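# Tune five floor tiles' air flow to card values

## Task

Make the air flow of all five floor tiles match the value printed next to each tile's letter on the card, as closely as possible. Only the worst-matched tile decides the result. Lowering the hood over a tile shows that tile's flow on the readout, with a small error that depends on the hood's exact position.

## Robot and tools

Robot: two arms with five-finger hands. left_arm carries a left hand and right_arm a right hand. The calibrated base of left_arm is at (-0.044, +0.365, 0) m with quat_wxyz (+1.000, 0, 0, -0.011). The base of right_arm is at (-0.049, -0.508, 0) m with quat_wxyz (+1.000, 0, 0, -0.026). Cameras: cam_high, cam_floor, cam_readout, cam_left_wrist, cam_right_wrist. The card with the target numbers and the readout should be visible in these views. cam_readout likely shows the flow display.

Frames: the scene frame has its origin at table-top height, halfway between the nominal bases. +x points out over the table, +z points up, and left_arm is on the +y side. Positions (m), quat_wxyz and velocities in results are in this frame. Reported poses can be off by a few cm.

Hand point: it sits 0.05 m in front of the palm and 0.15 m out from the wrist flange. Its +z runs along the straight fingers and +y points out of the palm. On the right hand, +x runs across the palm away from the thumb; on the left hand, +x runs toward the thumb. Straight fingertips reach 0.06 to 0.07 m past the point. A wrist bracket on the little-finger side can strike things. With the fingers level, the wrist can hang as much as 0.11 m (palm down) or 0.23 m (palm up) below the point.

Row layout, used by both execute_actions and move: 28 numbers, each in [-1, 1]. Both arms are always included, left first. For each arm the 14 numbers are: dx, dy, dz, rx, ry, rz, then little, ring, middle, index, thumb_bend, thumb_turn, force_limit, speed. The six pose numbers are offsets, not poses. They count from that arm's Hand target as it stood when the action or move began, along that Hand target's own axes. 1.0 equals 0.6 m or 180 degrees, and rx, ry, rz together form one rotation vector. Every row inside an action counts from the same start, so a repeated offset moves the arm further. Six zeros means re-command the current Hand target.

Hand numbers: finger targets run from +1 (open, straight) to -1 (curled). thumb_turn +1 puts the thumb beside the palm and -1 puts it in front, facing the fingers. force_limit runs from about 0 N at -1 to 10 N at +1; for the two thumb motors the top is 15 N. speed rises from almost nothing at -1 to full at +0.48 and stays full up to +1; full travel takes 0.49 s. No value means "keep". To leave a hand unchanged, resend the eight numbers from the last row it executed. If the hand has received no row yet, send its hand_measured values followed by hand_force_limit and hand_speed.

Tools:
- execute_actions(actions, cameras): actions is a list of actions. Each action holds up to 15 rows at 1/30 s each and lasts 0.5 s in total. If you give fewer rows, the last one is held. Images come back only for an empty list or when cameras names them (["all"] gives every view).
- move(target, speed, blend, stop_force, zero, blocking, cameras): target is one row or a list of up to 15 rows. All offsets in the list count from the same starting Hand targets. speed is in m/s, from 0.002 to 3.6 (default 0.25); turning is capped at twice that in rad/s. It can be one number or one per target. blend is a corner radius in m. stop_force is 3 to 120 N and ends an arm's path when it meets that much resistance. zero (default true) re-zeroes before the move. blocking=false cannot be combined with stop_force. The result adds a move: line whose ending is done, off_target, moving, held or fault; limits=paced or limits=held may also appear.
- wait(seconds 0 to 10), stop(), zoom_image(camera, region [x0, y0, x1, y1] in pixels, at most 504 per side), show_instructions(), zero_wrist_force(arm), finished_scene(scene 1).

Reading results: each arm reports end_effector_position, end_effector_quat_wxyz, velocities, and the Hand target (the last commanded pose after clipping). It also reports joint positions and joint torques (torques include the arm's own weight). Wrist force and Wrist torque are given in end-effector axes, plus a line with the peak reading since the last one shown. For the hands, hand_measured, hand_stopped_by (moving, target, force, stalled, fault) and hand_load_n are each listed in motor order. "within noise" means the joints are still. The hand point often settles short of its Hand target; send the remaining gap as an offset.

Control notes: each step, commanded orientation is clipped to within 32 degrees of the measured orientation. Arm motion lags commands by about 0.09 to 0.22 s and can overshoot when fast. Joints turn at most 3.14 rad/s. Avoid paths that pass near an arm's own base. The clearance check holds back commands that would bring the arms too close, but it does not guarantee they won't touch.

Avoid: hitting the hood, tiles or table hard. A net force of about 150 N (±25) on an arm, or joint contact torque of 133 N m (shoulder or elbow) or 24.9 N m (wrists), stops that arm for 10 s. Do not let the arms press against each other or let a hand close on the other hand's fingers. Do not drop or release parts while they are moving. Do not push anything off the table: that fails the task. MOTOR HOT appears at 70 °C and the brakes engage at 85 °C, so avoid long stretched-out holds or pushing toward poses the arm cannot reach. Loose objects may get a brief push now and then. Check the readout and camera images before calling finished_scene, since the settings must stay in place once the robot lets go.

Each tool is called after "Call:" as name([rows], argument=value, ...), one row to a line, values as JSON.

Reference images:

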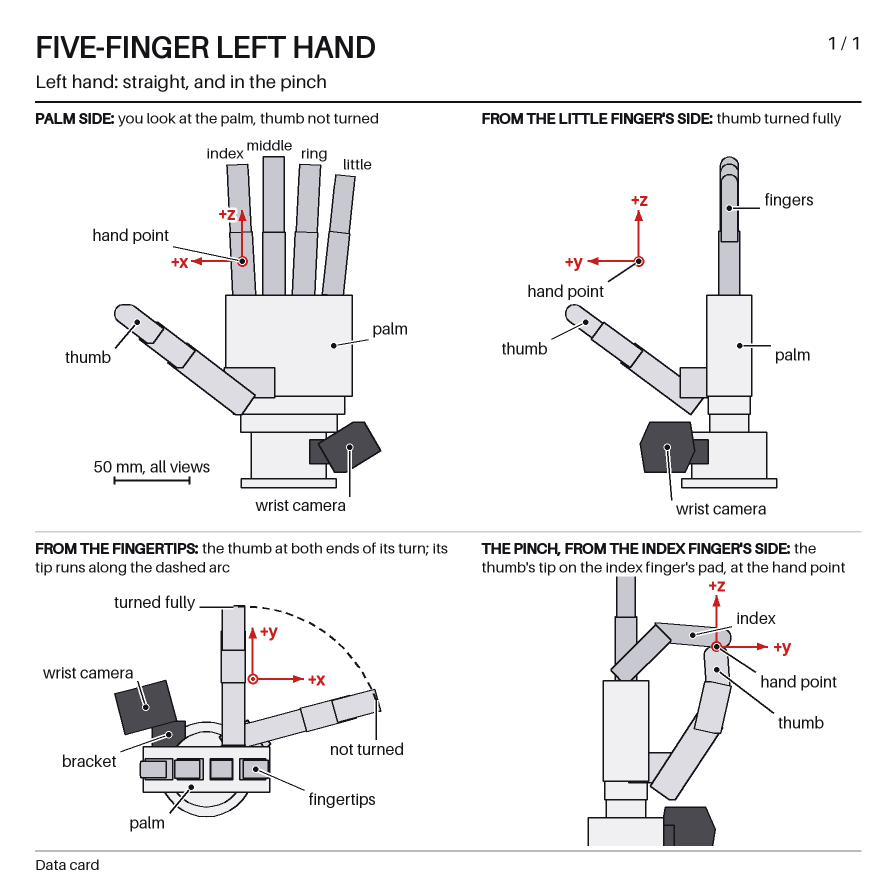

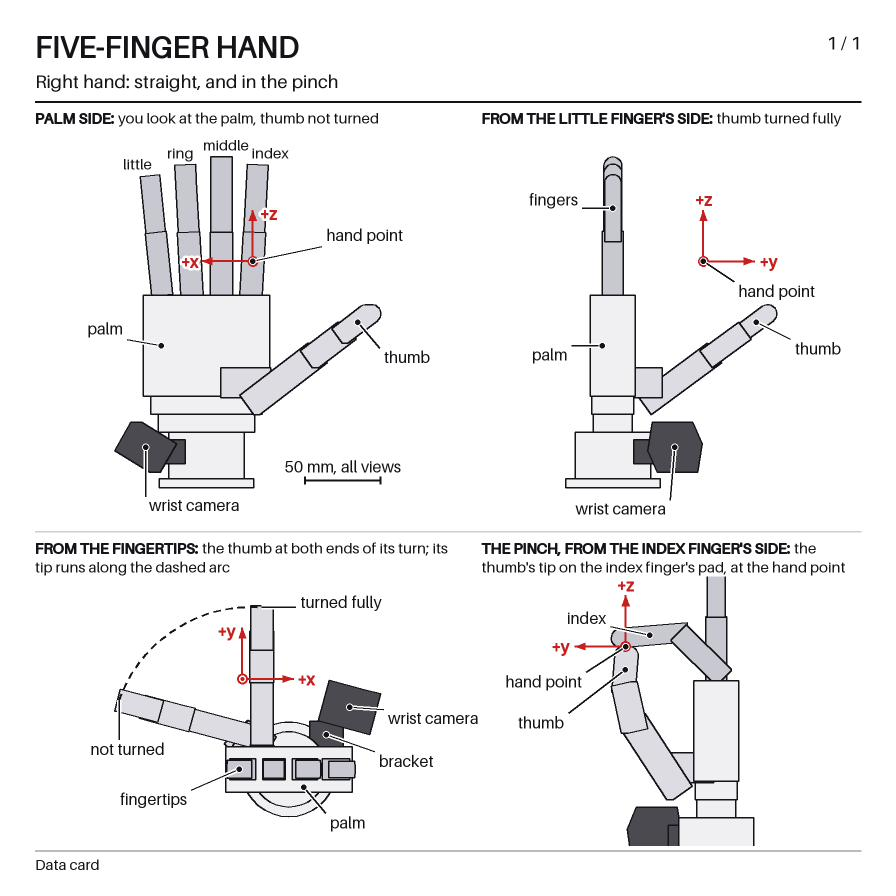

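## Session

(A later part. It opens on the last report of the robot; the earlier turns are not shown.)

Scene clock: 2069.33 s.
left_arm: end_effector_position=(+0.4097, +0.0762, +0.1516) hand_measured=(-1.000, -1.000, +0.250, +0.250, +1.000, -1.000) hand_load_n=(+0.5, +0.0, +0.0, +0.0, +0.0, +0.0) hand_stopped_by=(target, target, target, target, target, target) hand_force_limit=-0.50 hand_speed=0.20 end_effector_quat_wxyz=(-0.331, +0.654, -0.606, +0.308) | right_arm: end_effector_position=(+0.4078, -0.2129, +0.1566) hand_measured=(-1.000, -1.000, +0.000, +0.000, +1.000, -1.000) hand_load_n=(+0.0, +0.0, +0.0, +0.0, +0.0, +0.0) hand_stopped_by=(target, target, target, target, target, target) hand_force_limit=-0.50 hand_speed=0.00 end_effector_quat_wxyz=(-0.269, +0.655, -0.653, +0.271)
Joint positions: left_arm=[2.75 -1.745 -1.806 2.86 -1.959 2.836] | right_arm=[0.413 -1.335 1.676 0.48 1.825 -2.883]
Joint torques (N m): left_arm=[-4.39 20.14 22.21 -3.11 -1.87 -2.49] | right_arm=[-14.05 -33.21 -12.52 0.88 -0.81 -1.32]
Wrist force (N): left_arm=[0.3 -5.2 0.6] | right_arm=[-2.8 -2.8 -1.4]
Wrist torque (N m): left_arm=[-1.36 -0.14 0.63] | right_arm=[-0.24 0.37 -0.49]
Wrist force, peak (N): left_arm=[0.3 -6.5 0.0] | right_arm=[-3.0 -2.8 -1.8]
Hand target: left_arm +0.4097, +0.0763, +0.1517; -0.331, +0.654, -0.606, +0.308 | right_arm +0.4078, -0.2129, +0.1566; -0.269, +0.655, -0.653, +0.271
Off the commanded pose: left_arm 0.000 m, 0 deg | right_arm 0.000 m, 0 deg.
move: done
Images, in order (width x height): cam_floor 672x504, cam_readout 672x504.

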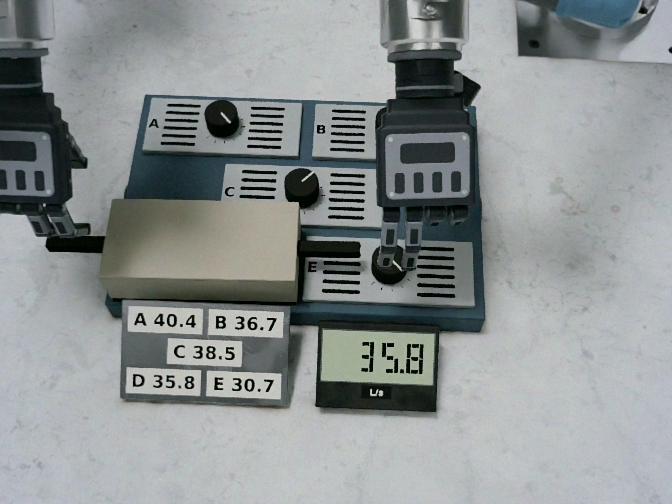

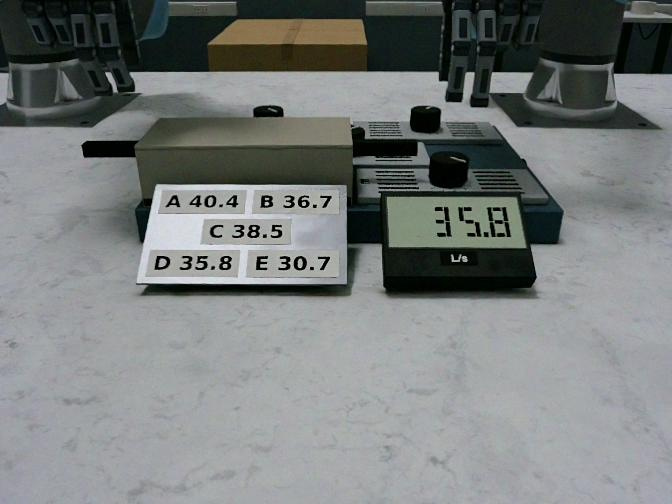

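Call:
move(target=[0.0721,0.0058,-0.0192,-0.0478,0.019,0.0163,-1,-1,0,0,1,-1,-0.5,0, 0,0,0,0,0,0,-1,-1,0,0,1,-1,-0.5,0], speed=0.3)

Call:
move([
  [0,0.0867,0.0867,0,0,0,-1,-1,0,0,1,-1,-0.5,0, 0,0.0879,0.0879,0,0,0,-1,-1,0,0,1,-1,-0.5,0],
  [0,0.1003,0.1003,0,0,0,-1,-1,0,0,1,-1,-0.5,0, 0,0.1015,0.1015,0,0,0,-1,-1,0,0,1,-1,-0.5,0],
  [0,0.1073,0.0885,-0.125,0,0,-1,-1,0,0,1,-1,-0.5,0, 0,0.1085,0.0897,-0.125,0,0,-1,-1,0,0,1,-1,-0.5,0],
  [0,0.1132,0.0762,-0.25,0,0,-1,-1,0,0,1,-1,-0.5,0, 0,0.1149,0.0758,-0.25,0,0,-1,-1,0,0,1,-1,-0.5,0],
  [0,0.1132,0.0762,-0.25,0,0,-1,-1,0,0,-0.3,-1,-0.6,-0.5, 0,0.1149,0.0758,-0.25,0,0,-1,-1,0,0,-0.3,-1,-0.6,-0.5],
], speed=[0.25,0.1,0.15,0.15,0.1], blend=[0.003,0.001,0.002,0,0], cameras=["cam_readout"])

Call:
move([
  [0,0,-0.09,0,0,0,-1,-1,0,0,-0.3,-1,-0.6,-0.5, 0,0,-0.09,0,0,0,-1,-1,0,0,-0.3,-1,-0.6,-0.5],
  [-0.322,0.29867,-0.09,0,0,0,-1,-1,0,0,-0.3,-1,-0.6,-0.5, -0.322,0.30167,-0.09,0,0,0,-1,-1,0,0,-0.3,-1,-0.6,-0.5],
  [-0.322,0.29867,-0.015,0,0,0,-1,-1,0,0,-0.3,-1,-0.6,-0.5, -0.322,0.30167,-0.015,0,0,0,-1,-1,0,0,-0.3,-1,-0.6,-0.5],
  [-0.322,0.29867,0,0,0,0,-1,-1,0,0,-0.3,-1,-0.6,-0.5, -0.322,0.30167,0.0008,0,0,0,-1,-1,0,0,-0.3,-1,-0.6,-0.5],
], speed=[0.15,0.2,0.15,0.04], blend=[0.01,0.01,0.001,0], cameras=["cam_floor","cam_readout"])

Call:
zoom_image(camera="cam_floor", region=[285, 60, 505, 225])

Scene clock: 2099.83 s.
left_arm: end_effector_position=(+0.4017, +0.0323, +0.1557) hand_measured=(-1.000, -1.000, +0.000, +0.000, +1.000, -1.000) hand_load_n=(+0.0, +0.0, +0.0, +0.0, +0.0, +0.0) hand_stopped_by=(target, target, target, target, target, target) hand_force_limit=-0.50 hand_speed=0.00 end_effector_quat_wxyz=(-0.271, +0.652, -0.653, +0.273) end_effector_velocity=(+0.000, +0.001, +0.001) end_effector_angular_velocity=(+0.001, +0.001, +0.001) | right_arm: end_effector_position=(+0.4078, -0.2129, +0.1566) hand_measured=(-1.000, -1.000, +0.000, +0.000, +1.000, -1.000) hand_load_n=(+0.0, +0.5, +0.0, +0.0, +0.0, +0.0) hand_stopped_by=(target, target, target, target, target, target) hand_force_limit=-0.50 hand_speed=0.00 end_effector_quat_wxyz=(-0.269, +0.655, -0.653, +0.271)
Joint positions: left_arm=[2.705 -1.846 -1.633 2.644 -1.887 2.808] | right_arm=[0.413 -1.335 1.676 0.48 1.825 -2.883]
Joint velocities: left_arm=[0.001 0 0.003 -0.005 0 0.001] | right_arm=[within noise]
Joint torques (N m): left_arm=[5.78 30.89 25.63 -3.44 0.51 2.23] | right_arm=[-14.09 -32.24 -12.23 0.85 -0.96 -1.18]
Wrist force (N): left_arm=[0.1 -5.2 0.2] | right_arm=[-2.8 -2.8 -1.6]
Wrist torque (N m): left_arm=[-1.36 -0.11 0.66] | right_arm=[-0.22 0.37 -0.50]
Wrist force, peak (N): left_arm=[1.0 -5.6 0.1] | right_arm=[-3.1 -3.0 -1.7]
Hand target: left_arm +0.4017, +0.0323, +0.1558; -0.271, +0.652, -0.654, +0.273 | right_arm +0.4078, -0.2129, +0.1566; -0.269, +0.655, -0.653, +0.271
Off the commanded pose: left_arm 0.000 m, 0 deg | right_arm 0.000 m, 0 deg.
move: done

Scene clock: 2105.13 s.
left_arm: end_effector_position=(+0.3862, +0.0322, +0.0754) hand_measured=(-1.000, -1.000, +0.000, +0.000, -0.040, -1.000) hand_load_n=(+0.0, +0.0, +0.5, +0.0, +1.0, +0.0) hand_stopped_by=(target, target, target, target, force, target) hand_force_limit=-0.60 hand_speed=-0.50 end_effector_quat_wxyz=(-0.001, +0.706, -0.708, +0.002) | right_arm: end_effector_position=(+0.3910, -0.2133, +0.0757) hand_measured=(-1.000, -1.000, +0.000, +0.000, +0.056, -1.000) hand_load_n=(+0.0, +0.0, +0.0, +0.0, +3.0, +0.5) hand_stopped_by=(target, target, target, target, force, target) hand_force_limit=-0.60 hand_speed=-0.50 end_effector_quat_wxyz=(+0.002, +0.708, -0.707, +0.001)
Joint positions: left_arm=[2.844 -2.335 -1.181 1.948 -1.571 2.825] | right_arm=[0.3 -0.826 1.218 1.183 1.574 -2.894]
Joint torques (N m): left_arm=[-6.06 55.89 22 -2.69 1.37 -2.23] | right_arm=[12.49 -37.76 -25.87 2.62 -0.87 1.7]
Wrist force (N): left_arm=[0.6 -3.3 -1.8] | right_arm=[-2.2 0.0 -3.9]
Wrist torque (N m): left_arm=[-0.90 -0.40 0.43] | right_arm=[-0.05 0.44 -0.19]
Wrist force, peak (N): left_arm=[0.2 -7.0 -1.4] | right_arm=[-2.5 -5.7 -5.1]
Hand target: left_arm +0.3863, +0.0322, +0.0753; -0.001, +0.706, -0.708, +0.002 | right_arm +0.3910, -0.2133, +0.0757; +0.002, +0.708, -0.707, +0.001
Off the commanded pose: left_arm 0.000 m, 0 deg | right_arm 0.000 m, 0 deg.
move: done
Images, in order (width x height): cam_readout 672x504.

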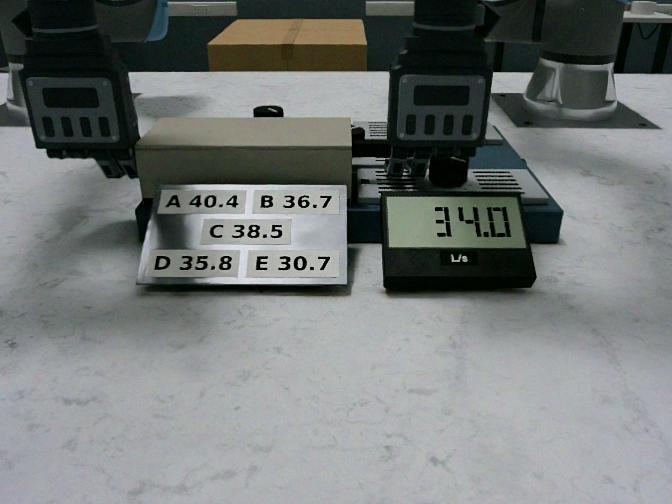

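Scene clock: 2107.73 s.
left_arm: end_effector_position=(+0.2075, +0.2259, +0.0744) hand_measured=(-1.000, -1.000, +0.000, +0.000, -0.040, -1.000) hand_load_n=(+0.0, +0.0, +0.5, +0.0, +0.5, +0.0) hand_stopped_by=(target, target, target, target, force, target) hand_force_limit=-0.60 hand_speed=-0.50 end_effector_quat_wxyz=(-0.001, +0.706, -0.708, +0.002) | right_arm: end_effector_position=(+0.2097, -0.0204, +0.0748) hand_measured=(-1.000, -1.000, +0.000, +0.000, +0.056, -1.000) hand_load_n=(+0.0, -1.0, +0.0, +0.0, +3.0, +0.5) hand_stopped_by=(target, target, target, target, force, target) hand_force_limit=-0.60 hand_speed=-0.50 end_effector_quat_wxyz=(+0.002, +0.708, -0.707, +0.001)
Joint positions: left_arm=[3.245 -1.806 -2.029 2.268 -1.569 3.225] | right_arm=[0.771 -0.845 1.254 1.167 1.572 -2.423]
Joint torques (N m): left_arm=[5.26 33.78 20.37 -4.47 -0.06 0.91] | right_arm=[10.3 -50.2 -24.09 5.05 -0.86 1.78]
Wrist force (N): left_arm=[1.1 -3.6 -1.0] | right_arm=[-2.3 -3.1 -2.2]
Wrist torque (N m): left_arm=[-0.88 -0.40 0.51] | right_arm=[-0.13 0.45 -0.32]
Wrist force, peak (N): left_arm=[-7.3 -2.0 3.5] | right_arm=[-2.3 -3.9 -9.1]
Hand target: left_arm +0.2076, +0.2259, +0.0744; -0.001, +0.706, -0.708, +0.002 | right_arm +0.2097, -0.0203, +0.0749; +0.002, +0.708, -0.707, +0.001
Off the commanded pose: left_arm 0.000 m, 0 deg | right_arm 0.000 m, 0 deg.
move: done
Images, in order (width x height): cam_floor 672x504, cam_readout 672x504.

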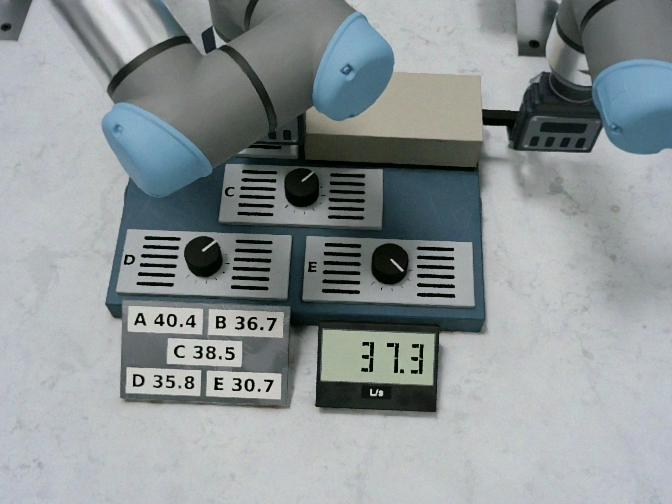

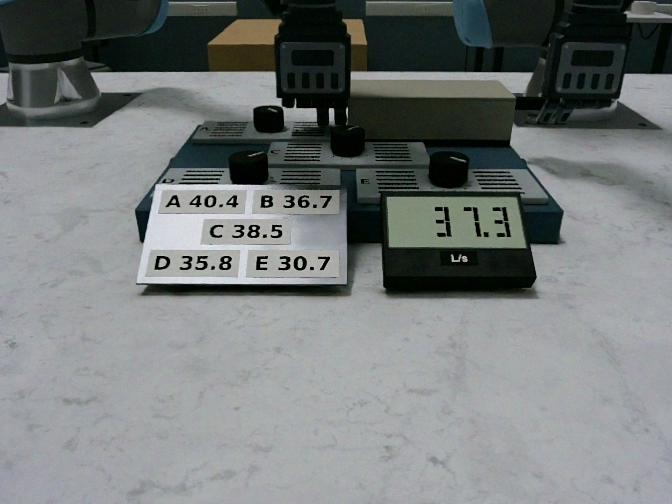

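Scaled by 2.291 from the camera's 672x504 image, which has a finer 960x720 frame.

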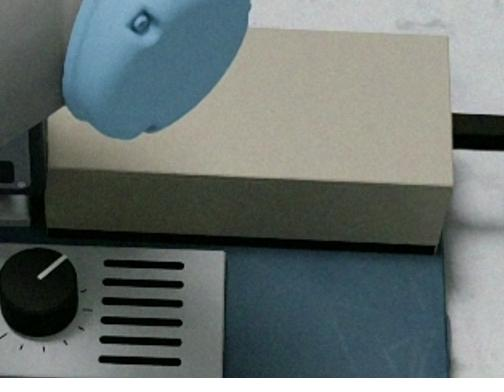

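Call:
move([
  [0,0,-0.015,0,0,0,-1,-1,0,0,-0.3,-1,-0.6,-0.5, 0,0,-0.015,0,0,0,-1,-1,0,0,-0.3,-1,-0.6,-0.5],
  [-0.001667,0.000833,-0.015,0,0,0,-1,-1,0,0,-0.3,-1,-0.6,-0.5, -0.001667,0.000833,-0.015,0,0,0,-1,-1,0,0,-0.3,-1,-0.6,-0.5],
  [-0.001667,0.000833,0,0,0,0,-1,-1,0,0,-0.3,-1,-0.6,-0.5, -0.001667,0.000833,0,0,0,0,-1,-1,0,0,-0.3,-1,-0.6,-0.5],
], speed=0.06, blend=[0.001,0.001,0], cameras=["cam_readout"])

Call:
move([
  [0,0,-0.015,0,0,0,-1,-1,0,0,-0.3,-1,-0.6,-0.5, 0,0,-0.015,0,0,0,-1,-1,0,0,-0.3,-1,-0.6,-0.5],
  [-0.001667,0.000833,-0.015,0,0,0,-1,-1,0,0,-0.3,-1,-0.6,-0.5, -0.001667,0.000833,-0.015,0,0,0,-1,-1,0,0,-0.3,-1,-0.6,-0.5],
  [-0.001667,0.000833,0,0,0,0,-1,-1,0,0,-0.3,-1,-0.6,-0.5, -0.001667,0.000833,0,0,0,0,-1,-1,0,0,-0.3,-1,-0.6,-0.5],
], speed=0.06, blend=[0.001,0.001,0], cameras=["cam_readout"])

Call:
move([
  [0,0,-0.015,0,0,0,-1,-1,0,0,-0.3,-1,-0.6,-0.5, 0,0,-0.015,0,0,0,-1,-1,0,0,-0.3,-1,-0.6,-0.5],
  [-0.001667,0.0005,-0.015,0,0,0,-1,-1,0,0,-0.3,-1,-0.6,-0.5, -0.001667,-0.001167,-0.015,0,0,0,-1,-1,0,0,-0.3,-1,-0.6,-0.5],
  [-0.001667,0.0005,0,0,0,0,-1,-1,0,0,-0.3,-1,-0.6,-0.5, -0.001667,-0.001167,0,0,0,0,-1,-1,0,0,-0.3,-1,-0.6,-0.5],
], speed=0.06, blend=[0.001,0.001,0], cameras=["cam_readout"])

Call:
move([
  [0,0,-0.015,0,0,0,-1,-1,0,0,-0.3,-1,-0.6,-0.5, 0,0,-0.015,0,0,0,-1,-1,0,0,-0.3,-1,-0.6,-0.5],
  [0.001667,-0.000833,-0.015,0,0,0,-1,-1,0,0,-0.3,-1,-0.6,-0.5, 0.001667,-0.000833,-0.015,0,0,0,-1,-1,0,0,-0.3,-1,-0.6,-0.5],
  [0.001667,-0.000833,0,0,0,0,-1,-1,0,0,-0.3,-1,-0.6,-0.5, 0.001667,-0.000833,0,0,0,0,-1,-1,0,0,-0.3,-1,-0.6,-0.5],
], speed=0.06, blend=[0.001,0.001,0], cameras=["cam_readout"])

Call:
move([
  [0,0,-0.015,0,0,0,-1,-1,0,0,-0.3,-1,-0.6,-0.5, 0,0,-0.015,0,0,0,-1,-1,0,0,-0.3,-1,-0.6,-0.5],
  [0.001667,-0.000833,-0.015,0,0,0,-1,-1,0,0,-0.3,-1,-0.6,-0.5, 0.001667,-0.000833,-0.015,0,0,0,-1,-1,0,0,-0.3,-1,-0.6,-0.5],
  [0.001667,-0.000833,0,0,0,0,-1,-1,0,0,-0.3,-1,-0.6,-0.5, 0.001667,-0.000833,0,0,0,0,-1,-1,0,0,-0.3,-1,-0.6,-0.5],
], speed=0.06, blend=[0.001,0.001,0], cameras=["cam_readout"])

Call:
move([
  [0,0,-0.015,0,0,0,-1,-1,0,0,-0.3,-1,-0.6,-0.5, 0,0,-0.015,0,0,0,-1,-1,0,0,-0.3,-1,-0.6,-0.5],
  [0.001667,-0.000833,-0.015,0,0,0,-1,-1,0,0,-0.3,-1,-0.6,-0.5, 0.001667,-0.000833,-0.015,0,0,0,-1,-1,0,0,-0.3,-1,-0.6,-0.5],
  [0.001667,-0.000833,0,0,0,0,-1,-1,0,0,-0.3,-1,-0.6,-0.5, 0.001667,-0.000833,0,0,0,0,-1,-1,0,0,-0.3,-1,-0.6,-0.5],
], speed=0.06, blend=[0.001,0.001,0], cameras=["cam_readout"])

Call:
move([
  [0,0,-0.015,0,0,0,-1,-1,0,0,-0.3,-1,-0.6,-0.5, 0,0,-0.015,0,0,0,-1,-1,0,0,-0.3,-1,-0.6,-0.5],
  [0.001667,0.0005,-0.015,0,0,0,-1,-1,0,0,-0.3,-1,-0.6,-0.5, 0.001667,-0.001167,-0.015,0,0,0,-1,-1,0,0,-0.3,-1,-0.6,-0.5],
  [0.001667,0.0005,0,0,0,0,-1,-1,0,0,-0.3,-1,-0.6,-0.5, 0.001667,-0.001167,0,0,0,0,-1,-1,0,0,-0.3,-1,-0.6,-0.5],
], speed=0.06, blend=[0.001,0.001,0], cameras=["cam_readout"])

Call:
move([
  [0,0,-0.015,0,0,0,-1,-1,0,0,-0.3,-1,-0.6,-0.5, 0,0,-0.015,0,0,0,-1,-1,0,0,-0.3,-1,-0.6,-0.5],
  [0.001667,0.000833,-0.015,0,0,0,-1,-1,0,0,-0.3,-1,-0.6,-0.5, 0.001667,0.000833,-0.015,0,0,0,-1,-1,0,0,-0.3,-1,-0.6,-0.5],
  [0.001667,0.000833,0,0,0,0,-1,-1,0,0,-0.3,-1,-0.6,-0.5, 0.001667,0.000833,0,0,0,0,-1,-1,0,0,-0.3,-1,-0.6,-0.5],
], speed=0.06, blend=[0.001,0.001,0], cameras=["cam_readout"])

Call:
move([
  [0,0,-0.015,0,0,0,-1,-1,0,0,-0.3,-1,-0.6,-0.5, 0,0,-0.015,0,0,0,-1,-1,0,0,-0.3,-1,-0.6,-0.5],
  [0.001667,0.000833,-0.015,0,0,0,-1,-1,0,0,-0.3,-1,-0.6,-0.5, 0.001667,0.000833,-0.015,0,0,0,-1,-1,0,0,-0.3,-1,-0.6,-0.5],
  [0.001667,0.000833,0,0,0,0,-1,-1,0,0,-0.3,-1,-0.6,-0.5, 0.001667,0.000833,0,0,0,0,-1,-1,0,0,-0.3,-1,-0.6,-0.5],
], speed=0.06, blend=[0.001,0.001,0], cameras=["cam_readout"])

Call:
move([
  [0,0,-0.015,0,0,0,-1,-1,0,0,-0.3,-1,-0.6,-0.5, 0,0,-0.015,0,0,0,-1,-1,0,0,-0.3,-1,-0.6,-0.5],
  [-0.001667,0.000833,-0.015,0,0,0,-1,-1,0,0,-0.3,-1,-0.6,-0.5, -0.001667,0.000833,-0.015,0,0,0,-1,-1,0,0,-0.3,-1,-0.6,-0.5],
  [-0.001667,0.000833,0,0,0,0,-1,-1,0,0,-0.3,-1,-0.6,-0.5, -0.001667,0.000833,0,0,0,0,-1,-1,0,0,-0.3,-1,-0.6,-0.5],
], speed=0.06, blend=[0.001,0.001,0], cameras=["cam_readout"])

Call:
move([
  [0,0,-0.015,0,0,0,-1,-1,0,0,-0.3,-1,-0.6,-0.5, 0,0,-0.015,0,0,0,-1,-1,0,0,-0.3,-1,-0.6,-0.5],
  [-0.001667,-0.0035,-0.015,0,0,0,-1,-1,0,0,-0.3,-1,-0.6,-0.5, -0.001667,-0.000167,-0.015,0,0,0,-1,-1,0,0,-0.3,-1,-0.6,-0.5],
  [-0.001667,-0.0035,0,0,0,0,-1,-1,0,0,-0.3,-1,-0.6,-0.5, -0.001667,-0.000167,0,0,0,0,-1,-1,0,0,-0.3,-1,-0.6,-0.5],
], speed=0.06, blend=[0.001,0.001,0], cameras=["cam_readout"])

Scene clock: 2134.27 s.
left_arm: end_effector_position=(+0.2071, +0.2269, +0.0744) hand_measured=(-1.000, -1.000, +0.000, +0.000, -0.042, -1.000) hand_load_n=(+0.0, +0.0, +0.0, +0.0, +0.0, +0.0) hand_stopped_by=(target, target, target, target, force, target) hand_force_limit=-0.60 hand_speed=-0.50 end_effector_quat_wxyz=(-0.001, +0.706, -0.708, +0.002) | right_arm: end_effector_position=(+0.2091, -0.0193, +0.0748) hand_measured=(-1.000, -1.000, +0.000, +0.000, +0.056, -1.000) hand_load_n=(+0.0, -1.0, +0.0, +0.0, +3.0, +0.5) hand_stopped_by=(target, target, target, target, force, target) hand_force_limit=-0.60 hand_speed=-0.50 end_effector_quat_wxyz=(+0.002, +0.708, -0.707, +0.001)
Joint positions: left_arm=[3.248 -1.804 -2.032 2.268 -1.569 3.229] | right_arm=[0.773 -0.844 1.252 1.168 1.572 -2.421]
Joint torques (N m): left_arm=[-6.98 32.64 18.05 -4.66 -0.03 -2.41] | right_arm=[-10.11 -50.78 -25.86 4.43 -0.76 -1.73]
Wrist force (N): left_arm=[1.1 -3.9 -1.5] | right_arm=[-2.1 -2.9 -1.9]
Wrist torque (N m): left_arm=[-0.86 -0.41 0.43] | right_arm=[-0.13 0.41 -0.44]
Wrist force, peak (N): left_arm=[2.1 -3.8 4.4] | right_arm=[-2.4 -5.3 -9.2]
Hand target: left_arm +0.2071, +0.2269, +0.0744; -0.001, +0.706, -0.708, +0.002 | right_arm +0.2092, -0.0193, +0.0749; +0.002, +0.708, -0.707, +0.001
Off the commanded pose: left_arm 0.000 m, 0 deg | right_arm 0.000 m, 0 deg.
move: done; blend cut to 0.0006 m at target 1, 0.0006 m at target 2
Images, in order (width x height): cam_readout 672x504.

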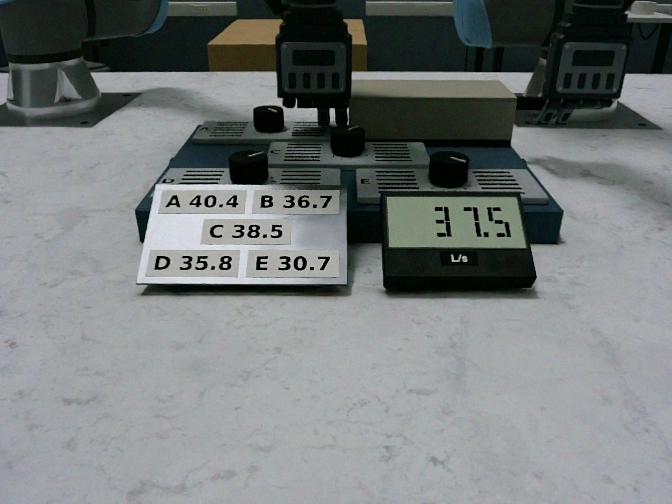

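Scene clock: 2135.03 s.
left_arm: end_effector_position=(+0.2066, +0.2279, +0.0744) hand_measured=(-1.000, -1.000, +0.000, +0.000, -0.042, -1.000) hand_load_n=(+0.5, +0.0, +0.0, +0.0, +0.0, +0.0) hand_stopped_by=(target, target, target, target, force, target) hand_force_limit=-0.60 hand_speed=-0.50 end_effector_quat_wxyz=(-0.001, +0.706, -0.708, +0.002) | right_arm: end_effector_position=(+0.2087, -0.0183, +0.0748) hand_measured=(-1.000, -1.000, +0.000, +0.000, +0.056, -1.000) hand_load_n=(+0.0, -1.5, +0.0, +0.0, +3.0, +0.5) hand_stopped_by=(target, target, target, target, force, target) hand_force_limit=-0.60 hand_speed=-0.50 end_effector_quat_wxyz=(+0.002, +0.708, -0.707, +0.001) end_effector_velocity=(-0.001, -0.001, +0.001) end_effector_angular_velocity=(-0.002, +0.002, +0.001)
Joint positions: left_arm=[3.252 -1.802 -2.034 2.269 -1.569 3.232] | right_arm=[0.775 -0.843 1.249 1.169 1.572 -2.419]
Joint velocities: left_arm=[within noise] | right_arm=[0 -0.001 -0.001 0.005 0 -0.001]
Joint torques (N m): left_arm=[-7.31 34.59 17.11 -4.75 -1.12 -2.46] | right_arm=[7.62 -50.9 -25.75 5.23 -1.05 -1.63]
Wrist force (N): left_arm=[0.9 -3.7 -1.2] | right_arm=[-2.1 -3.0 -1.5]
Wrist torque (N m): left_arm=[-0.84 -0.37 0.39] | right_arm=[-0.11 0.40 -0.43]
Wrist force, peak (N): left_arm=[1.5 -4.1 4.1] | right_arm=[-2.3 -4.9 -9.5]
Hand target: left_arm +0.2066, +0.2279, +0.0744; -0.001, +0.706, -0.708, +0.002 | right_arm +0.2087, -0.0183, +0.0749; +0.002, +0.708, -0.707, +0.001
Off the commanded pose: left_arm 0.000 m, 0 deg | right_arm 0.000 m, 0 deg.
move: done; blend cut to 0.0006 m at target 1, 0.0006 m at target 2
Images, in order (width x height): cam_readout 672x504.

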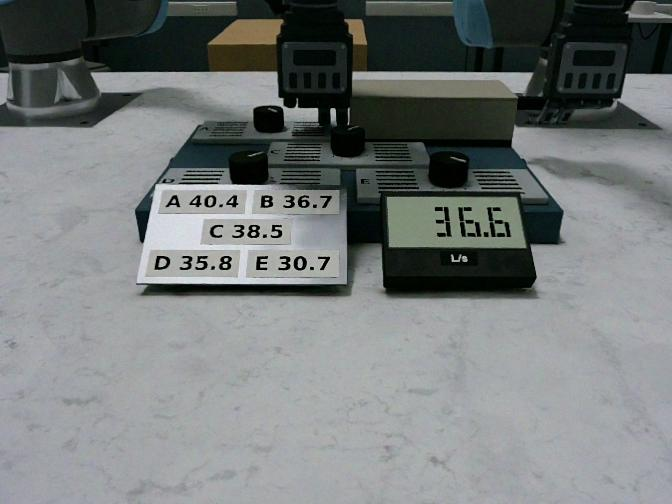

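Scene clock: 2135.80 s.
left_arm: end_effector_position=(+0.2063, +0.2289, +0.0744) hand_measured=(-1.000, -1.000, +0.000, +0.000, -0.042, -1.000) hand_load_n=(+0.0, +0.0, +0.0, +0.0, +0.0, +0.0) hand_stopped_by=(target, target, target, target, force, target) hand_force_limit=-0.60 hand_speed=-0.50 end_effector_quat_wxyz=(-0.001, +0.706, -0.708, +0.002) end_effector_velocity=(+0.000, +0.000, +0.002) end_effector_angular_velocity=(-0.001, +0.002, +0.001) | right_arm: end_effector_position=(+0.2094, -0.0173, +0.0748) hand_measured=(-1.000, -1.000, +0.000, +0.000, +0.056, -1.000) hand_load_n=(+0.0, -1.5, +0.0, +0.0, +3.0, +0.5) hand_stopped_by=(target, target, target, target, force, target) hand_force_limit=-0.60 hand_speed=-0.50 end_effector_quat_wxyz=(+0.002, +0.708, -0.707, +0.001)
Joint positions: left_arm=[3.255 -1.801 -2.036 2.269 -1.569 3.236] | right_arm=[0.776 -0.84 1.244 1.171 1.572 -2.418]
Joint velocities: left_arm=[0 0.002 0.002 -0.007 0.001 -0.001] | right_arm=[within noise]
Joint torques (N m): left_arm=[-8.25 35.45 19.27 -4.91 -0.58 -2.32] | right_arm=[11.32 -50.41 -23.81 4.68 -0.7 2.43]
Wrist force (N): left_arm=[1.0 -3.8 -1.2] | right_arm=[-2.0 -4.6 -2.5]
Wrist torque (N m): left_arm=[-0.87 -0.39 0.40] | right_arm=[-0.17 0.48 -0.52]
Wrist force, peak (N): left_arm=[2.4 -3.8 4.3] | right_arm=[-2.4 -6.1 -10.5]
Hand target: left_arm +0.2063, +0.2289, +0.0744; -0.001, +0.706, -0.708, +0.002 | right_arm +0.2094, -0.0173, +0.0749; +0.002, +0.708, -0.707, +0.001
Off the commanded pose: left_arm 0.000 m, 0 deg | right_arm 0.000 m, 0 deg.
move: done; blend cut to 0.0006 m at target 1, 0.0006 m at target 2
Images, in order (width x height): cam_readout 672x504.

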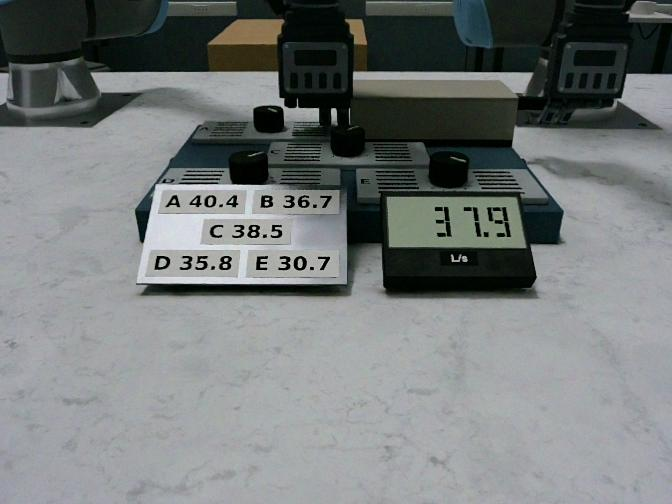

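Scene clock: 2136.57 s.
left_arm: end_effector_position=(+0.2067, +0.2279, +0.0744) hand_measured=(-1.000, -1.000, +0.000, +0.000, -0.042, -1.000) hand_load_n=(+0.0, +0.5, +0.0, +0.0, +0.0, +0.0) hand_stopped_by=(target, target, target, target, force, target) hand_force_limit=-0.60 hand_speed=-0.50 end_effector_quat_wxyz=(-0.001, +0.706, -0.708, +0.002) | right_arm: end_effector_position=(+0.2099, -0.0183, +0.0748) hand_measured=(-1.000, -1.000, +0.000, +0.000, +0.056, -1.000) hand_load_n=(+0.0, -1.0, +0.0, +0.0, +3.0, +0.5) hand_stopped_by=(target, target, target, target, force, target) hand_force_limit=-0.60 hand_speed=-0.50 end_effector_quat_wxyz=(+0.002, +0.708, -0.707, +0.001)
Joint positions: left_arm=[3.252 -1.803 -2.034 2.269 -1.569 3.232] | right_arm=[0.774 -0.841 1.246 1.17 1.572 -2.42]
Joint torques (N m): left_arm=[7.17 34.83 18.41 -4.59 0.59 2.04] | right_arm=[-10.87 -50.87 -24.04 4.82 0.39 1.32]
Wrist force (N): left_arm=[1.1 -4.1 -1.1] | right_arm=[-2.2 -2.9 -1.9]
Wrist torque (N m): left_arm=[-0.92 -0.41 0.49] | right_arm=[-0.10 0.42 -0.32]
Wrist force, peak (N): left_arm=[2.4 -4.1 4.3] | right_arm=[-2.4 -4.9 -9.3]
Hand target: left_arm +0.2068, +0.2279, +0.0744; -0.001, +0.706, -0.708, +0.002 | right_arm +0.2099, -0.0183, +0.0749; +0.002, +0.708, -0.707, +0.001
Off the commanded pose: left_arm 0.000 m, 0 deg | right_arm 0.000 m, 0 deg.
move: done; blend cut to 0.0006 m at target 1, 0.0006 m at target 2
Images, in order (width x height): cam_readout 672x504.

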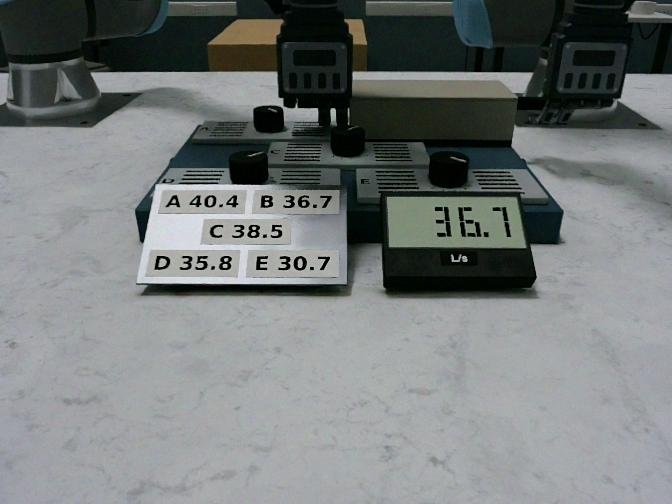

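Scene clock: 2137.33 s.
left_arm: end_effector_position=(+0.2072, +0.2269, +0.0744) hand_measured=(-1.000, -1.000, +0.000, +0.000, -0.042, -1.000) hand_load_n=(+0.0, +0.0, +0.5, +0.5, +0.0, +0.0) hand_stopped_by=(target, target, target, target, force, target) hand_force_limit=-0.60 hand_speed=-0.50 end_effector_quat_wxyz=(-0.001, +0.706, -0.708, +0.002) end_effector_velocity=(-0.001, +0.000, +0.001) end_effector_angular_velocity=(+0.000, +0.003, +0.000) | right_arm: end_effector_position=(+0.2105, -0.0194, +0.0748) hand_measured=(-1.000, -1.000, +0.000, +0.000, +0.056, -1.000) hand_load_n=(+0.0, -1.0, +0.0, +0.0, +3.0, +0.5) hand_stopped_by=(target, target, target, target, force, target) hand_force_limit=-0.60 hand_speed=-0.50 end_effector_quat_wxyz=(+0.002, +0.708, -0.707, +0.001)
Joint positions: left_arm=[3.248 -1.804 -2.031 2.268 -1.569 3.229] | right_arm=[0.772 -0.842 1.249 1.169 1.572 -2.422]
Joint velocities: left_arm=[0 0.001 0.001 -0.005 0 0] | right_arm=[within noise]
Joint torques (N m): left_arm=[6.67 34.79 17.42 -4.55 1.1 2.15] | right_arm=[11 -49.43 -26.5 5.07 0.55 1.51]
Wrist force (N): left_arm=[0.9 -4.0 -1.2] | right_arm=[-2.1 -2.4 -2.1]
Wrist torque (N m): left_arm=[-0.89 -0.38 0.49] | right_arm=[-0.06 0.41 -0.29]
Wrist force, peak (N): left_arm=[2.5 -3.7 4.0] | right_arm=[-2.4 -5.6 -9.2]
Hand target: left_arm +0.2073, +0.2269, +0.0744; -0.001, +0.706, -0.708, +0.002 | right_arm +0.2104, -0.0193, +0.0749; +0.002, +0.708, -0.707, +0.001
Off the commanded pose: left_arm 0.000 m, 0 deg | right_arm 0.000 m, 0 deg.
move: done; blend cut to 0.0006 m at target 1, 0.0006 m at target 2
Images, in order (width x height): cam_readout 672x504.

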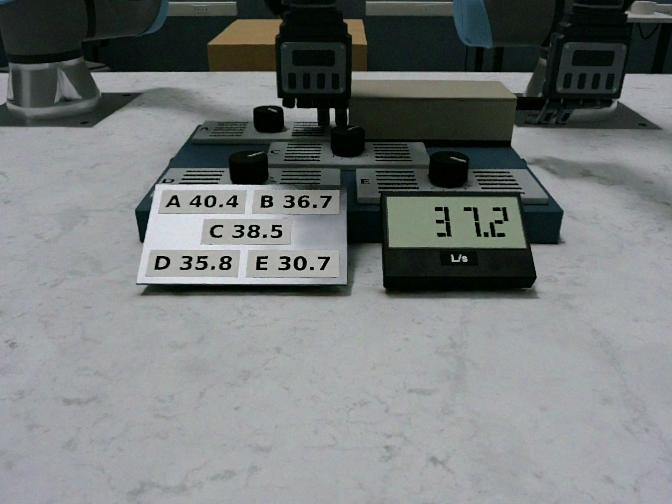

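Scene clock: 2138.10 s.
left_arm: end_effector_position=(+0.2077, +0.2259, +0.0744) hand_measured=(-1.000, -1.000, +0.000, +0.000, -0.042, -1.000) hand_load_n=(+0.0, +0.0, +0.0, +0.0, +0.0, +0.0) hand_stopped_by=(target, target, target, target, force, target) hand_force_limit=-0.60 hand_speed=-0.50 end_effector_quat_wxyz=(-0.001, +0.706, -0.708, +0.002) | right_arm: end_effector_position=(+0.2109, -0.0203, +0.0748) hand_measured=(-1.000, -1.000, +0.000, +0.000, +0.056, -1.000) hand_load_n=(+0.0, -1.0, +0.0, +0.0, +3.0, +0.5) hand_stopped_by=(target, target, target, target, force, target) hand_force_limit=-0.60 hand_speed=-0.50 end_effector_quat_wxyz=(+0.002, +0.708, -0.707, +0.001)
Joint positions: left_arm=[3.245 -1.806 -2.029 2.267 -1.569 3.225] | right_arm=[0.77 -0.843 1.251 1.168 1.572 -2.424]
Joint torques (N m): left_arm=[7.6 35.89 19.2 -4.55 0.58 2.11] | right_arm=[-11.25 -50.69 -25.6 4.92 -0.03 1.44]
Wrist force (N): left_arm=[1.0 -4.1 -1.2] | right_arm=[-2.4 -3.7 -1.3]
Wrist torque (N m): left_arm=[-0.91 -0.39 0.50] | right_arm=[-0.18 0.41 -0.33]
Wrist force, peak (N): left_arm=[0.9 -4.2 4.3] | right_arm=[-2.4 -4.5 -9.0]
Hand target: left_arm +0.2078, +0.2259, +0.0744; -0.001, +0.706, -0.708, +0.002 | right_arm +0.2109, -0.0203, +0.0749; +0.002, +0.708, -0.707, +0.001
Off the commanded pose: left_arm 0.000 m, 0 deg | right_arm 0.000 m, 0 deg.
move: done; blend cut to 0.0006 m at target 1, 0.0006 m at target 2
Images, in order (width x height): cam_readout 672x504.

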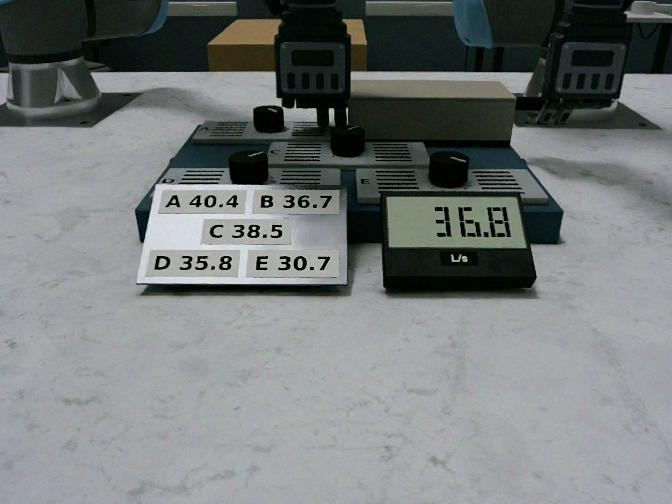

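Scene clock: 2138.87 s.
left_arm: end_effector_position=(+0.2074, +0.2249, +0.0744) hand_measured=(-1.000, -1.000, +0.000, +0.000, -0.042, -1.000) hand_load_n=(+0.0, +0.5, +0.0, +0.0, +0.0, +0.0) hand_stopped_by=(target, target, target, target, force, target) hand_force_limit=-0.60 hand_speed=-0.50 end_effector_quat_wxyz=(-0.001, +0.706, -0.708, +0.002) | right_arm: end_effector_position=(+0.2117, -0.0214, +0.0748) hand_measured=(-1.000, -1.000, +0.000, +0.000, +0.056, -1.000) hand_load_n=(+0.0, -1.0, +0.0, +0.0, +3.5, +0.5) hand_stopped_by=(target, target, target, target, force, target) hand_force_limit=-0.60 hand_speed=-0.50 end_effector_quat_wxyz=(+0.002, +0.708, -0.707, +0.001)
Joint positions: left_arm=[3.241 -1.806 -2.029 2.267 -1.569 3.222] | right_arm=[0.767 -0.844 1.253 1.167 1.572 -2.427]
Joint torques (N m): left_arm=[7.59 35.86 18.01 -4.75 -0.59 2.24] | right_arm=[12.13 -50.16 -25.88 4.62 0.15 1.66]
Wrist force (N): left_arm=[1.2 -3.9 -1.3] | right_arm=[-2.3 -2.8 -1.6]
Wrist torque (N m): left_arm=[-0.87 -0.41 0.51] | right_arm=[-0.12 0.42 -0.31]
Wrist force, peak (N): left_arm=[2.8 -3.8 4.2] | right_arm=[-2.3 -5.1 -10.0]
Hand target: left_arm +0.2075, +0.2249, +0.0744; -0.001, +0.706, -0.708, +0.002 | right_arm +0.2116, -0.0213, +0.0749; +0.002, +0.708, -0.707, +0.001
Off the commanded pose: left_arm 0.000 m, 0 deg | right_arm 0.000 m, 0 deg.
move: done; blend cut to 0.0006 m at target 1, 0.0006 m at target 2
Images, in order (width x height): cam_readout 672x504.

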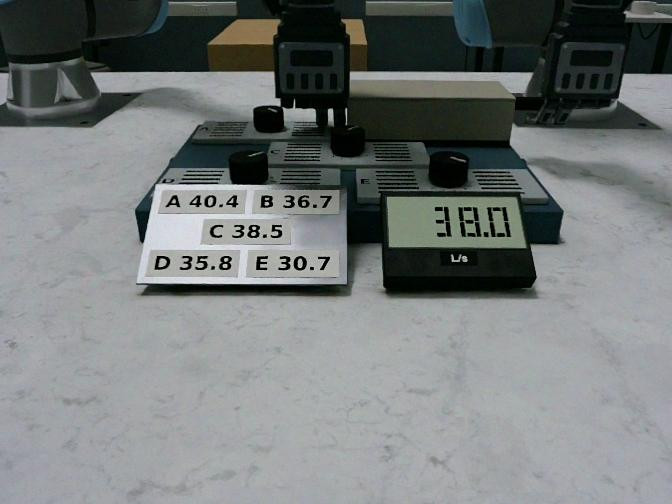

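Scene clock: 2139.63 s.
left_arm: end_effector_position=(+0.2069, +0.2239, +0.0744) hand_measured=(-1.000, -1.000, +0.000, +0.000, -0.042, -1.000) hand_load_n=(+0.0, +0.0, +0.0, +0.0, +0.0, +0.0) hand_stopped_by=(target, target, target, target, force, target) hand_force_limit=-0.60 hand_speed=-0.50 end_effector_quat_wxyz=(-0.001, +0.706, -0.708, +0.002) | right_arm: end_effector_position=(+0.2111, -0.0223, +0.0748) hand_measured=(-1.000, -1.000, +0.000, +0.000, +0.056, -1.000) hand_load_n=(+0.0, -1.0, +0.0, +0.0, +3.0, +0.5) hand_stopped_by=(target, target, target, target, force, target) hand_force_limit=-0.60 hand_speed=-0.50 end_effector_quat_wxyz=(+0.002, +0.708, -0.707, +0.001)
Joint positions: left_arm=[3.238 -1.806 -2.029 2.267 -1.569 3.219] | right_arm=[0.767 -0.847 1.257 1.165 1.572 -2.427]
Joint torques (N m): left_arm=[7.97 36.16 18.64 -4.77 -0.47 2.18] | right_arm=[-14.27 -51.59 -25.19 4.86 0.54 -2.16]
Wrist force (N): left_arm=[0.9 -4.0 -1.2] | right_arm=[-3.0 -2.7 -2.2]
Wrist torque (N m): left_arm=[-0.88 -0.38 0.49] | right_arm=[-0.11 0.46 -0.33]
Wrist force, peak (N): left_arm=[2.5 -4.2 4.3] | right_arm=[-2.6 -5.4 -9.6]
Hand target: left_arm +0.2070, +0.2239, +0.0744; -0.001, +0.706, -0.708, +0.002 | right_arm +0.2111, -0.0223, +0.0749; +0.002, +0.708, -0.707, +0.001
Off the commanded pose: left_arm 0.000 m, 0 deg | right_arm 0.000 m, 0 deg.
move: done; blend cut to 0.0006 m at target 1, 0.0006 m at target 2
Images, in order (width x height): cam_readout 672x504.

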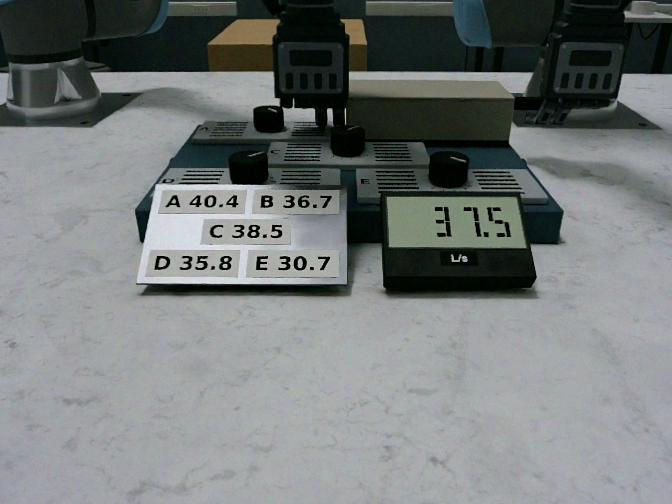

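Scene clock: 2140.40 s.
left_arm: end_effector_position=(+0.2064, +0.2229, +0.0744) hand_measured=(-1.000, -1.000, +0.000, +0.000, -0.042, -1.000) hand_load_n=(+0.5, +0.0, +0.0, +0.0, +0.0, +0.0) hand_stopped_by=(target, target, target, target, force, target) hand_force_limit=-0.60 hand_speed=-0.50 end_effector_quat_wxyz=(-0.001, +0.706, -0.708, +0.002) end_effector_velocity=(+0.000, +0.000, +0.001) end_effector_angular_velocity=(+0.000, +0.001, +0.000) | right_arm: end_effector_position=(+0.2106, -0.0234, +0.0748) hand_measured=(-1.000, -1.000, +0.000, +0.000, +0.056, -1.000) hand_load_n=(+0.0, -1.0, +0.0, +0.0, +3.0, +0.5) hand_stopped_by=(target, target, target, target, force, target) hand_force_limit=-0.60 hand_speed=-0.50 end_effector_quat_wxyz=(+0.002, +0.708, -0.707, +0.001)
Joint positions: left_arm=[3.235 -1.806 -2.03 2.268 -1.569 3.216] | right_arm=[0.766 -0.85 1.262 1.163 1.572 -2.428]
Joint velocities: left_arm=[0 0.001 0.002 -0.005 0 0] | right_arm=[within noise]
Joint torques (N m): left_arm=[6.71 35.46 18.32 -5.01 0.54 1.97] | right_arm=[-3.82 -50.58 -26.03 4.82 0.83 0.26]
Wrist force (N): left_arm=[0.9 -3.8 -1.1] | right_arm=[-2.4 -3.3 -1.8]
Wrist torque (N m): left_arm=[-0.86 -0.36 0.49] | right_arm=[-0.15 0.43 -0.34]
Wrist force, peak (N): left_arm=[2.5 -3.9 3.9] | right_arm=[-2.4 -4.8 -9.2]
Hand target: left_arm +0.2065, +0.2229, +0.0744; -0.001, +0.706, -0.708, +0.002 | right_arm +0.2106, -0.0233, +0.0749; +0.002, +0.708, -0.707, +0.001
Off the commanded pose: left_arm 0.000 m, 0 deg | right_arm 0.000 m, 0 deg.
move: done; blend cut to 0.0006 m at target 1, 0.0006 m at target 2
Images, in order (width x height): cam_readout 672x504.

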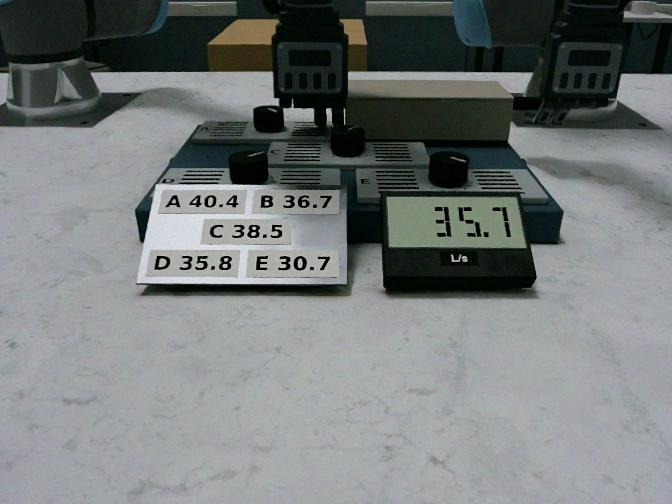

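Scene clock: 2141.17 s.
left_arm: end_effector_position=(+0.2059, +0.2239, +0.0744) hand_measured=(-1.000, -1.000, +0.000, +0.000, -0.042, -1.000) hand_load_n=(+0.0, +0.0, +0.0, +0.0, +0.0, +0.0) hand_stopped_by=(target, target, target, target, force, target) hand_force_limit=-0.60 hand_speed=-0.50 end_effector_quat_wxyz=(-0.001, +0.706, -0.708, +0.002) end_effector_velocity=(+0.000, +0.000, +0.001) end_effector_angular_velocity=(+0.000, +0.002, +0.000) | right_arm: end_effector_position=(+0.2101, -0.0223, +0.0748) hand_measured=(-1.000, -1.000, +0.000, +0.000, +0.056, -1.000) hand_load_n=(+0.0, -1.0, +0.0, +0.0, +3.0, +0.5) hand_stopped_by=(target, target, target, target, force, target) hand_force_limit=-0.60 hand_speed=-0.50 end_effector_quat_wxyz=(+0.002, +0.708, -0.707, +0.001)
Joint positions: left_arm=[3.239 -1.804 -2.032 2.268 -1.569 3.219] | right_arm=[0.768 -0.848 1.26 1.164 1.572 -2.426]
Joint velocities: left_arm=[0 0.002 0.001 -0.005 0 0] | right_arm=[within noise]
Joint torques (N m): left_arm=[-7.17 35.52 19.13 -4.83 1.72 -2.31] | right_arm=[-4.86 -49.86 -26.77 5.13 0.43 -1.57]
Wrist force (N): left_arm=[1.1 -3.9 -1.0] | right_arm=[-2.1 -2.9 -1.2]
Wrist torque (N m): left_arm=[-0.87 -0.39 0.42] | right_arm=[-0.12 0.39 -0.43]
Wrist force, peak (N): left_arm=[1.1 -4.2 4.5] | right_arm=[-2.3 -4.7 -9.5]
Hand target: left_arm +0.2060, +0.2239, +0.0744; -0.001, +0.706, -0.708, +0.002 | right_arm +0.2101, -0.0223, +0.0749; +0.002, +0.708, -0.707, +0.001
Off the commanded pose: left_arm 0.000 m, 0 deg | right_arm 0.000 m, 0 deg.
move: done; blend cut to 0.0006 m at target 1, 0.0006 m at target 2
Images, in order (width x height): cam_readout 672x504.

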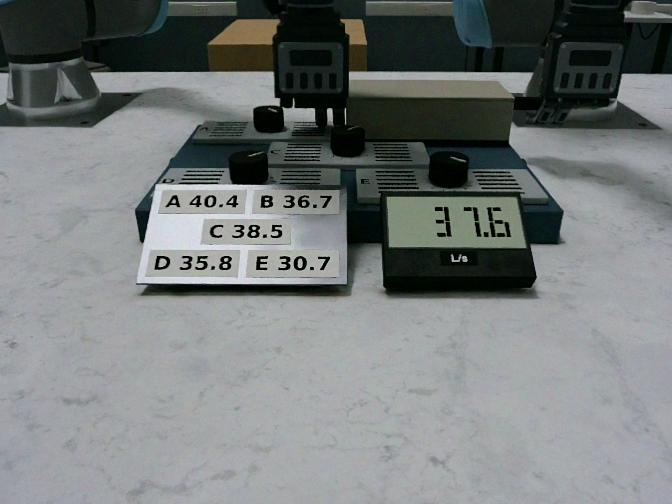

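Scene clock: 2141.93 s.
left_arm: end_effector_position=(+0.2081, +0.2249, +0.0744) hand_measured=(-1.000, -1.000, +0.000, +0.000, -0.042, -1.000) hand_load_n=(+0.0, +0.0, +0.0, +0.0, +0.0, +0.0) hand_stopped_by=(target, target, target, target, force, target) hand_force_limit=-0.60 hand_speed=-0.50 end_effector_quat_wxyz=(-0.001, +0.706, -0.708, +0.002) end_effector_velocity=(+0.000, +0.000, +0.001) end_effector_angular_velocity=(+0.000, +0.002, +0.001) | right_arm: end_effector_position=(+0.2102, -0.0214, +0.0748) hand_measured=(-1.000, -1.000, +0.000, +0.000, +0.056, -1.000) hand_load_n=(+0.0, -1.0, +0.5, +0.0, +2.5, +0.0) hand_stopped_by=(target, target, target, target, force, target) hand_force_limit=-0.60 hand_speed=-0.50 end_effector_quat_wxyz=(+0.002, +0.708, -0.707, +0.001)
Joint positions: left_arm=[3.241 -1.808 -2.027 2.267 -1.569 3.222] | right_arm=[0.769 -0.846 1.256 1.166 1.572 -2.425]
Joint velocities: left_arm=[0.001 0.002 0.001 -0.005 0 0] | right_arm=[within noise]
Joint torques (N m): left_arm=[-7.52 33.46 18.95 -4.7 -0.06 -2.26] | right_arm=[14.2 -50.72 -25.25 4.6 -0.61 0.27]
Wrist force (N): left_arm=[0.8 -4.0 -1.2] | right_arm=[-2.4 -2.9 -1.5]
Wrist torque (N m): left_arm=[-0.89 -0.36 0.39] | right_arm=[-0.11 0.42 -0.43]
Wrist force, peak (N): left_arm=[2.6 -3.8 4.0] | right_arm=[-2.4 -4.2 -8.4]
Hand target: left_arm +0.2081, +0.2249, +0.0744; -0.001, +0.706, -0.708, +0.002 | right_arm +0.2102, -0.0213, +0.0749; +0.002, +0.708, -0.707, +0.001
Off the commanded pose: left_arm 0.000 m, 0 deg | right_arm 0.000 m, 0 deg.
move: done
Images, in order (width x height): cam_readout 672x504.

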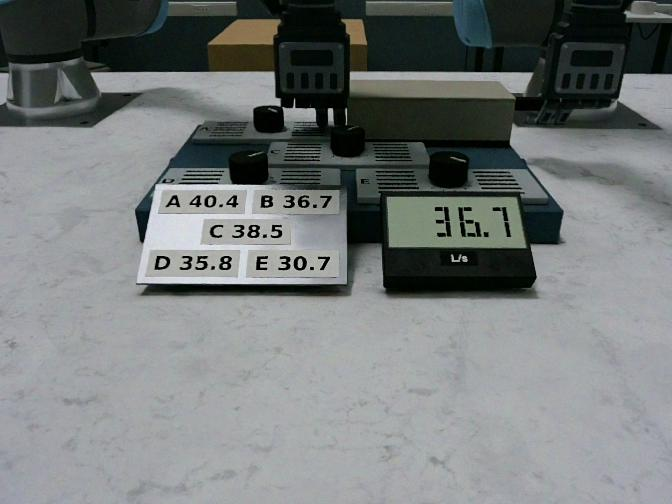

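Call:
move([
  [0,0,0,0,0,0,-1,-1,0,0,-0.3,-1,-0.6,-0.5, 0,0,0,0,0,0,-1,-1,0,0,1,-1,-0.5,0],
  [0,0,0,0,0,0,-1,-1,0,0,-0.3,-1,-0.6,-0.5, 0,-0.0133,0.0025,0.125,0,0,-1,-1,0,0,1,-1,-0.5,0],
  [0,0,0,0,0,0,-1,-1,0,0,-0.3,-1,-0.6,-0.5, 0,-0.0267,0.005,0.25,0,0,-1,-1,0,0,1,-1,-0.5,0],
  [0,0,0,0,0,0,-1,-1,0,0,-0.3,-1,-0.6,-0.5, 0,-0.0267,-0.1333,0.25,0,0,-1,-1,0,0,1,-1,-0.5,0],
], speed=[0.15,0.15,0.15,0.25], blend=[0,0.002,0.002,0], cameras=["cam_readout","cam_floor"])

Call:
zoom_image(camera="cam_floor", region=[190, 60, 505, 280])

Scene clock: 2178.67 s.
left_arm: end_effector_position=(+0.2081, +0.2249, +0.0744) hand_measured=(-1.000, -1.000, +0.000, +0.000, -0.042, -1.000) hand_load_n=(+0.0, +0.0, +0.0, +0.0, +0.0, +0.0) hand_stopped_by=(target, target, target, target, force, target) hand_force_limit=-0.60 hand_speed=-0.50 end_effector_quat_wxyz=(-0.001, +0.706, -0.708, +0.002) | right_arm: end_effector_position=(+0.2264, -0.0210, +0.1547) hand_measured=(-1.000, -1.000, +0.000, +0.000, +1.000, -1.000) hand_load_n=(+0.0, +0.0, +0.0, +0.0, +0.0, +0.0) hand_stopped_by=(target, target, target, target, target, target) hand_force_limit=-0.50 hand_speed=0.00 end_effector_quat_wxyz=(-0.269, +0.655, -0.653, +0.271)
Joint positions: left_arm=[3.241 -1.807 -2.027 2.267 -1.569 3.222] | right_arm=[1.039 -1.144 1.474 0.741 2.201 -2.323]
Joint torques (N m): left_arm=[-7.1 35.31 17.44 -0.85 -1.06 -2.29] | right_arm=[-14.08 -40.47 -27.82 3.31 2.16 1.45]
Wrist force (N): left_arm=[1.2 -4.0 -1.0] | right_arm=[-2.8 -2.5 -1.3]
Wrist torque (N m): left_arm=[-0.91 -0.41 0.41] | right_arm=[-0.19 0.37 -0.47]
Wrist force, peak (N): left_arm=[1.1 -4.2 -1.2] | right_arm=[-2.9 -4.4 -2.8]
Hand target: left_arm +0.2081, +0.2249, +0.0744; -0.001, +0.706, -0.708, +0.002 | right_arm +0.2264, -0.0210, +0.1548; -0.269, +0.655, -0.653, +0.271
Off the commanded pose: left_arm 0.000 m, 0 deg | right_arm 0.000 m, 0 deg.
move: done
Images, in order (width x height): cam_floor 672x504, cam_readout 672x504.

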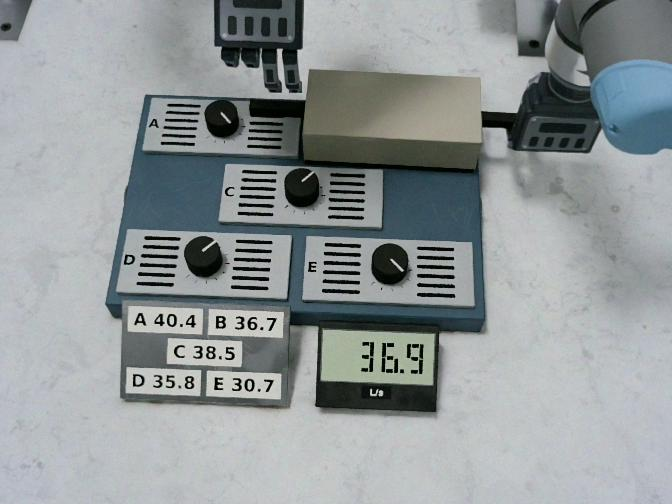

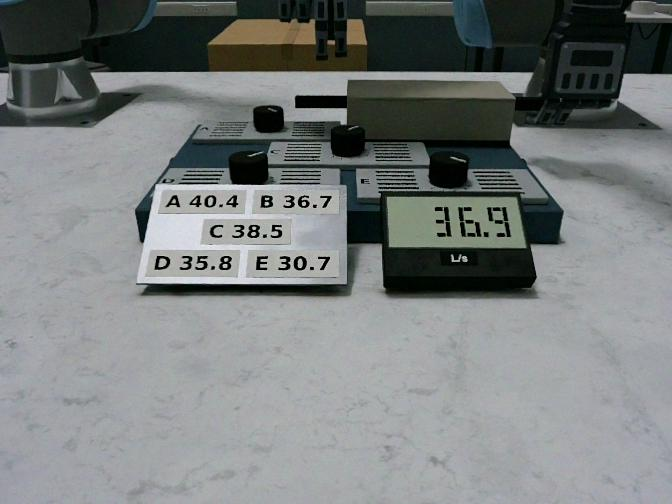

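Scaled by 1.600 from the camera's 672x504 image, which has a finer 960x720 frame.

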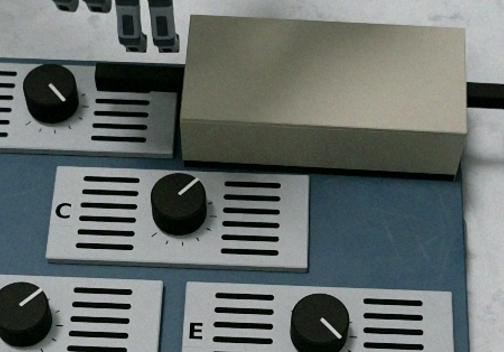

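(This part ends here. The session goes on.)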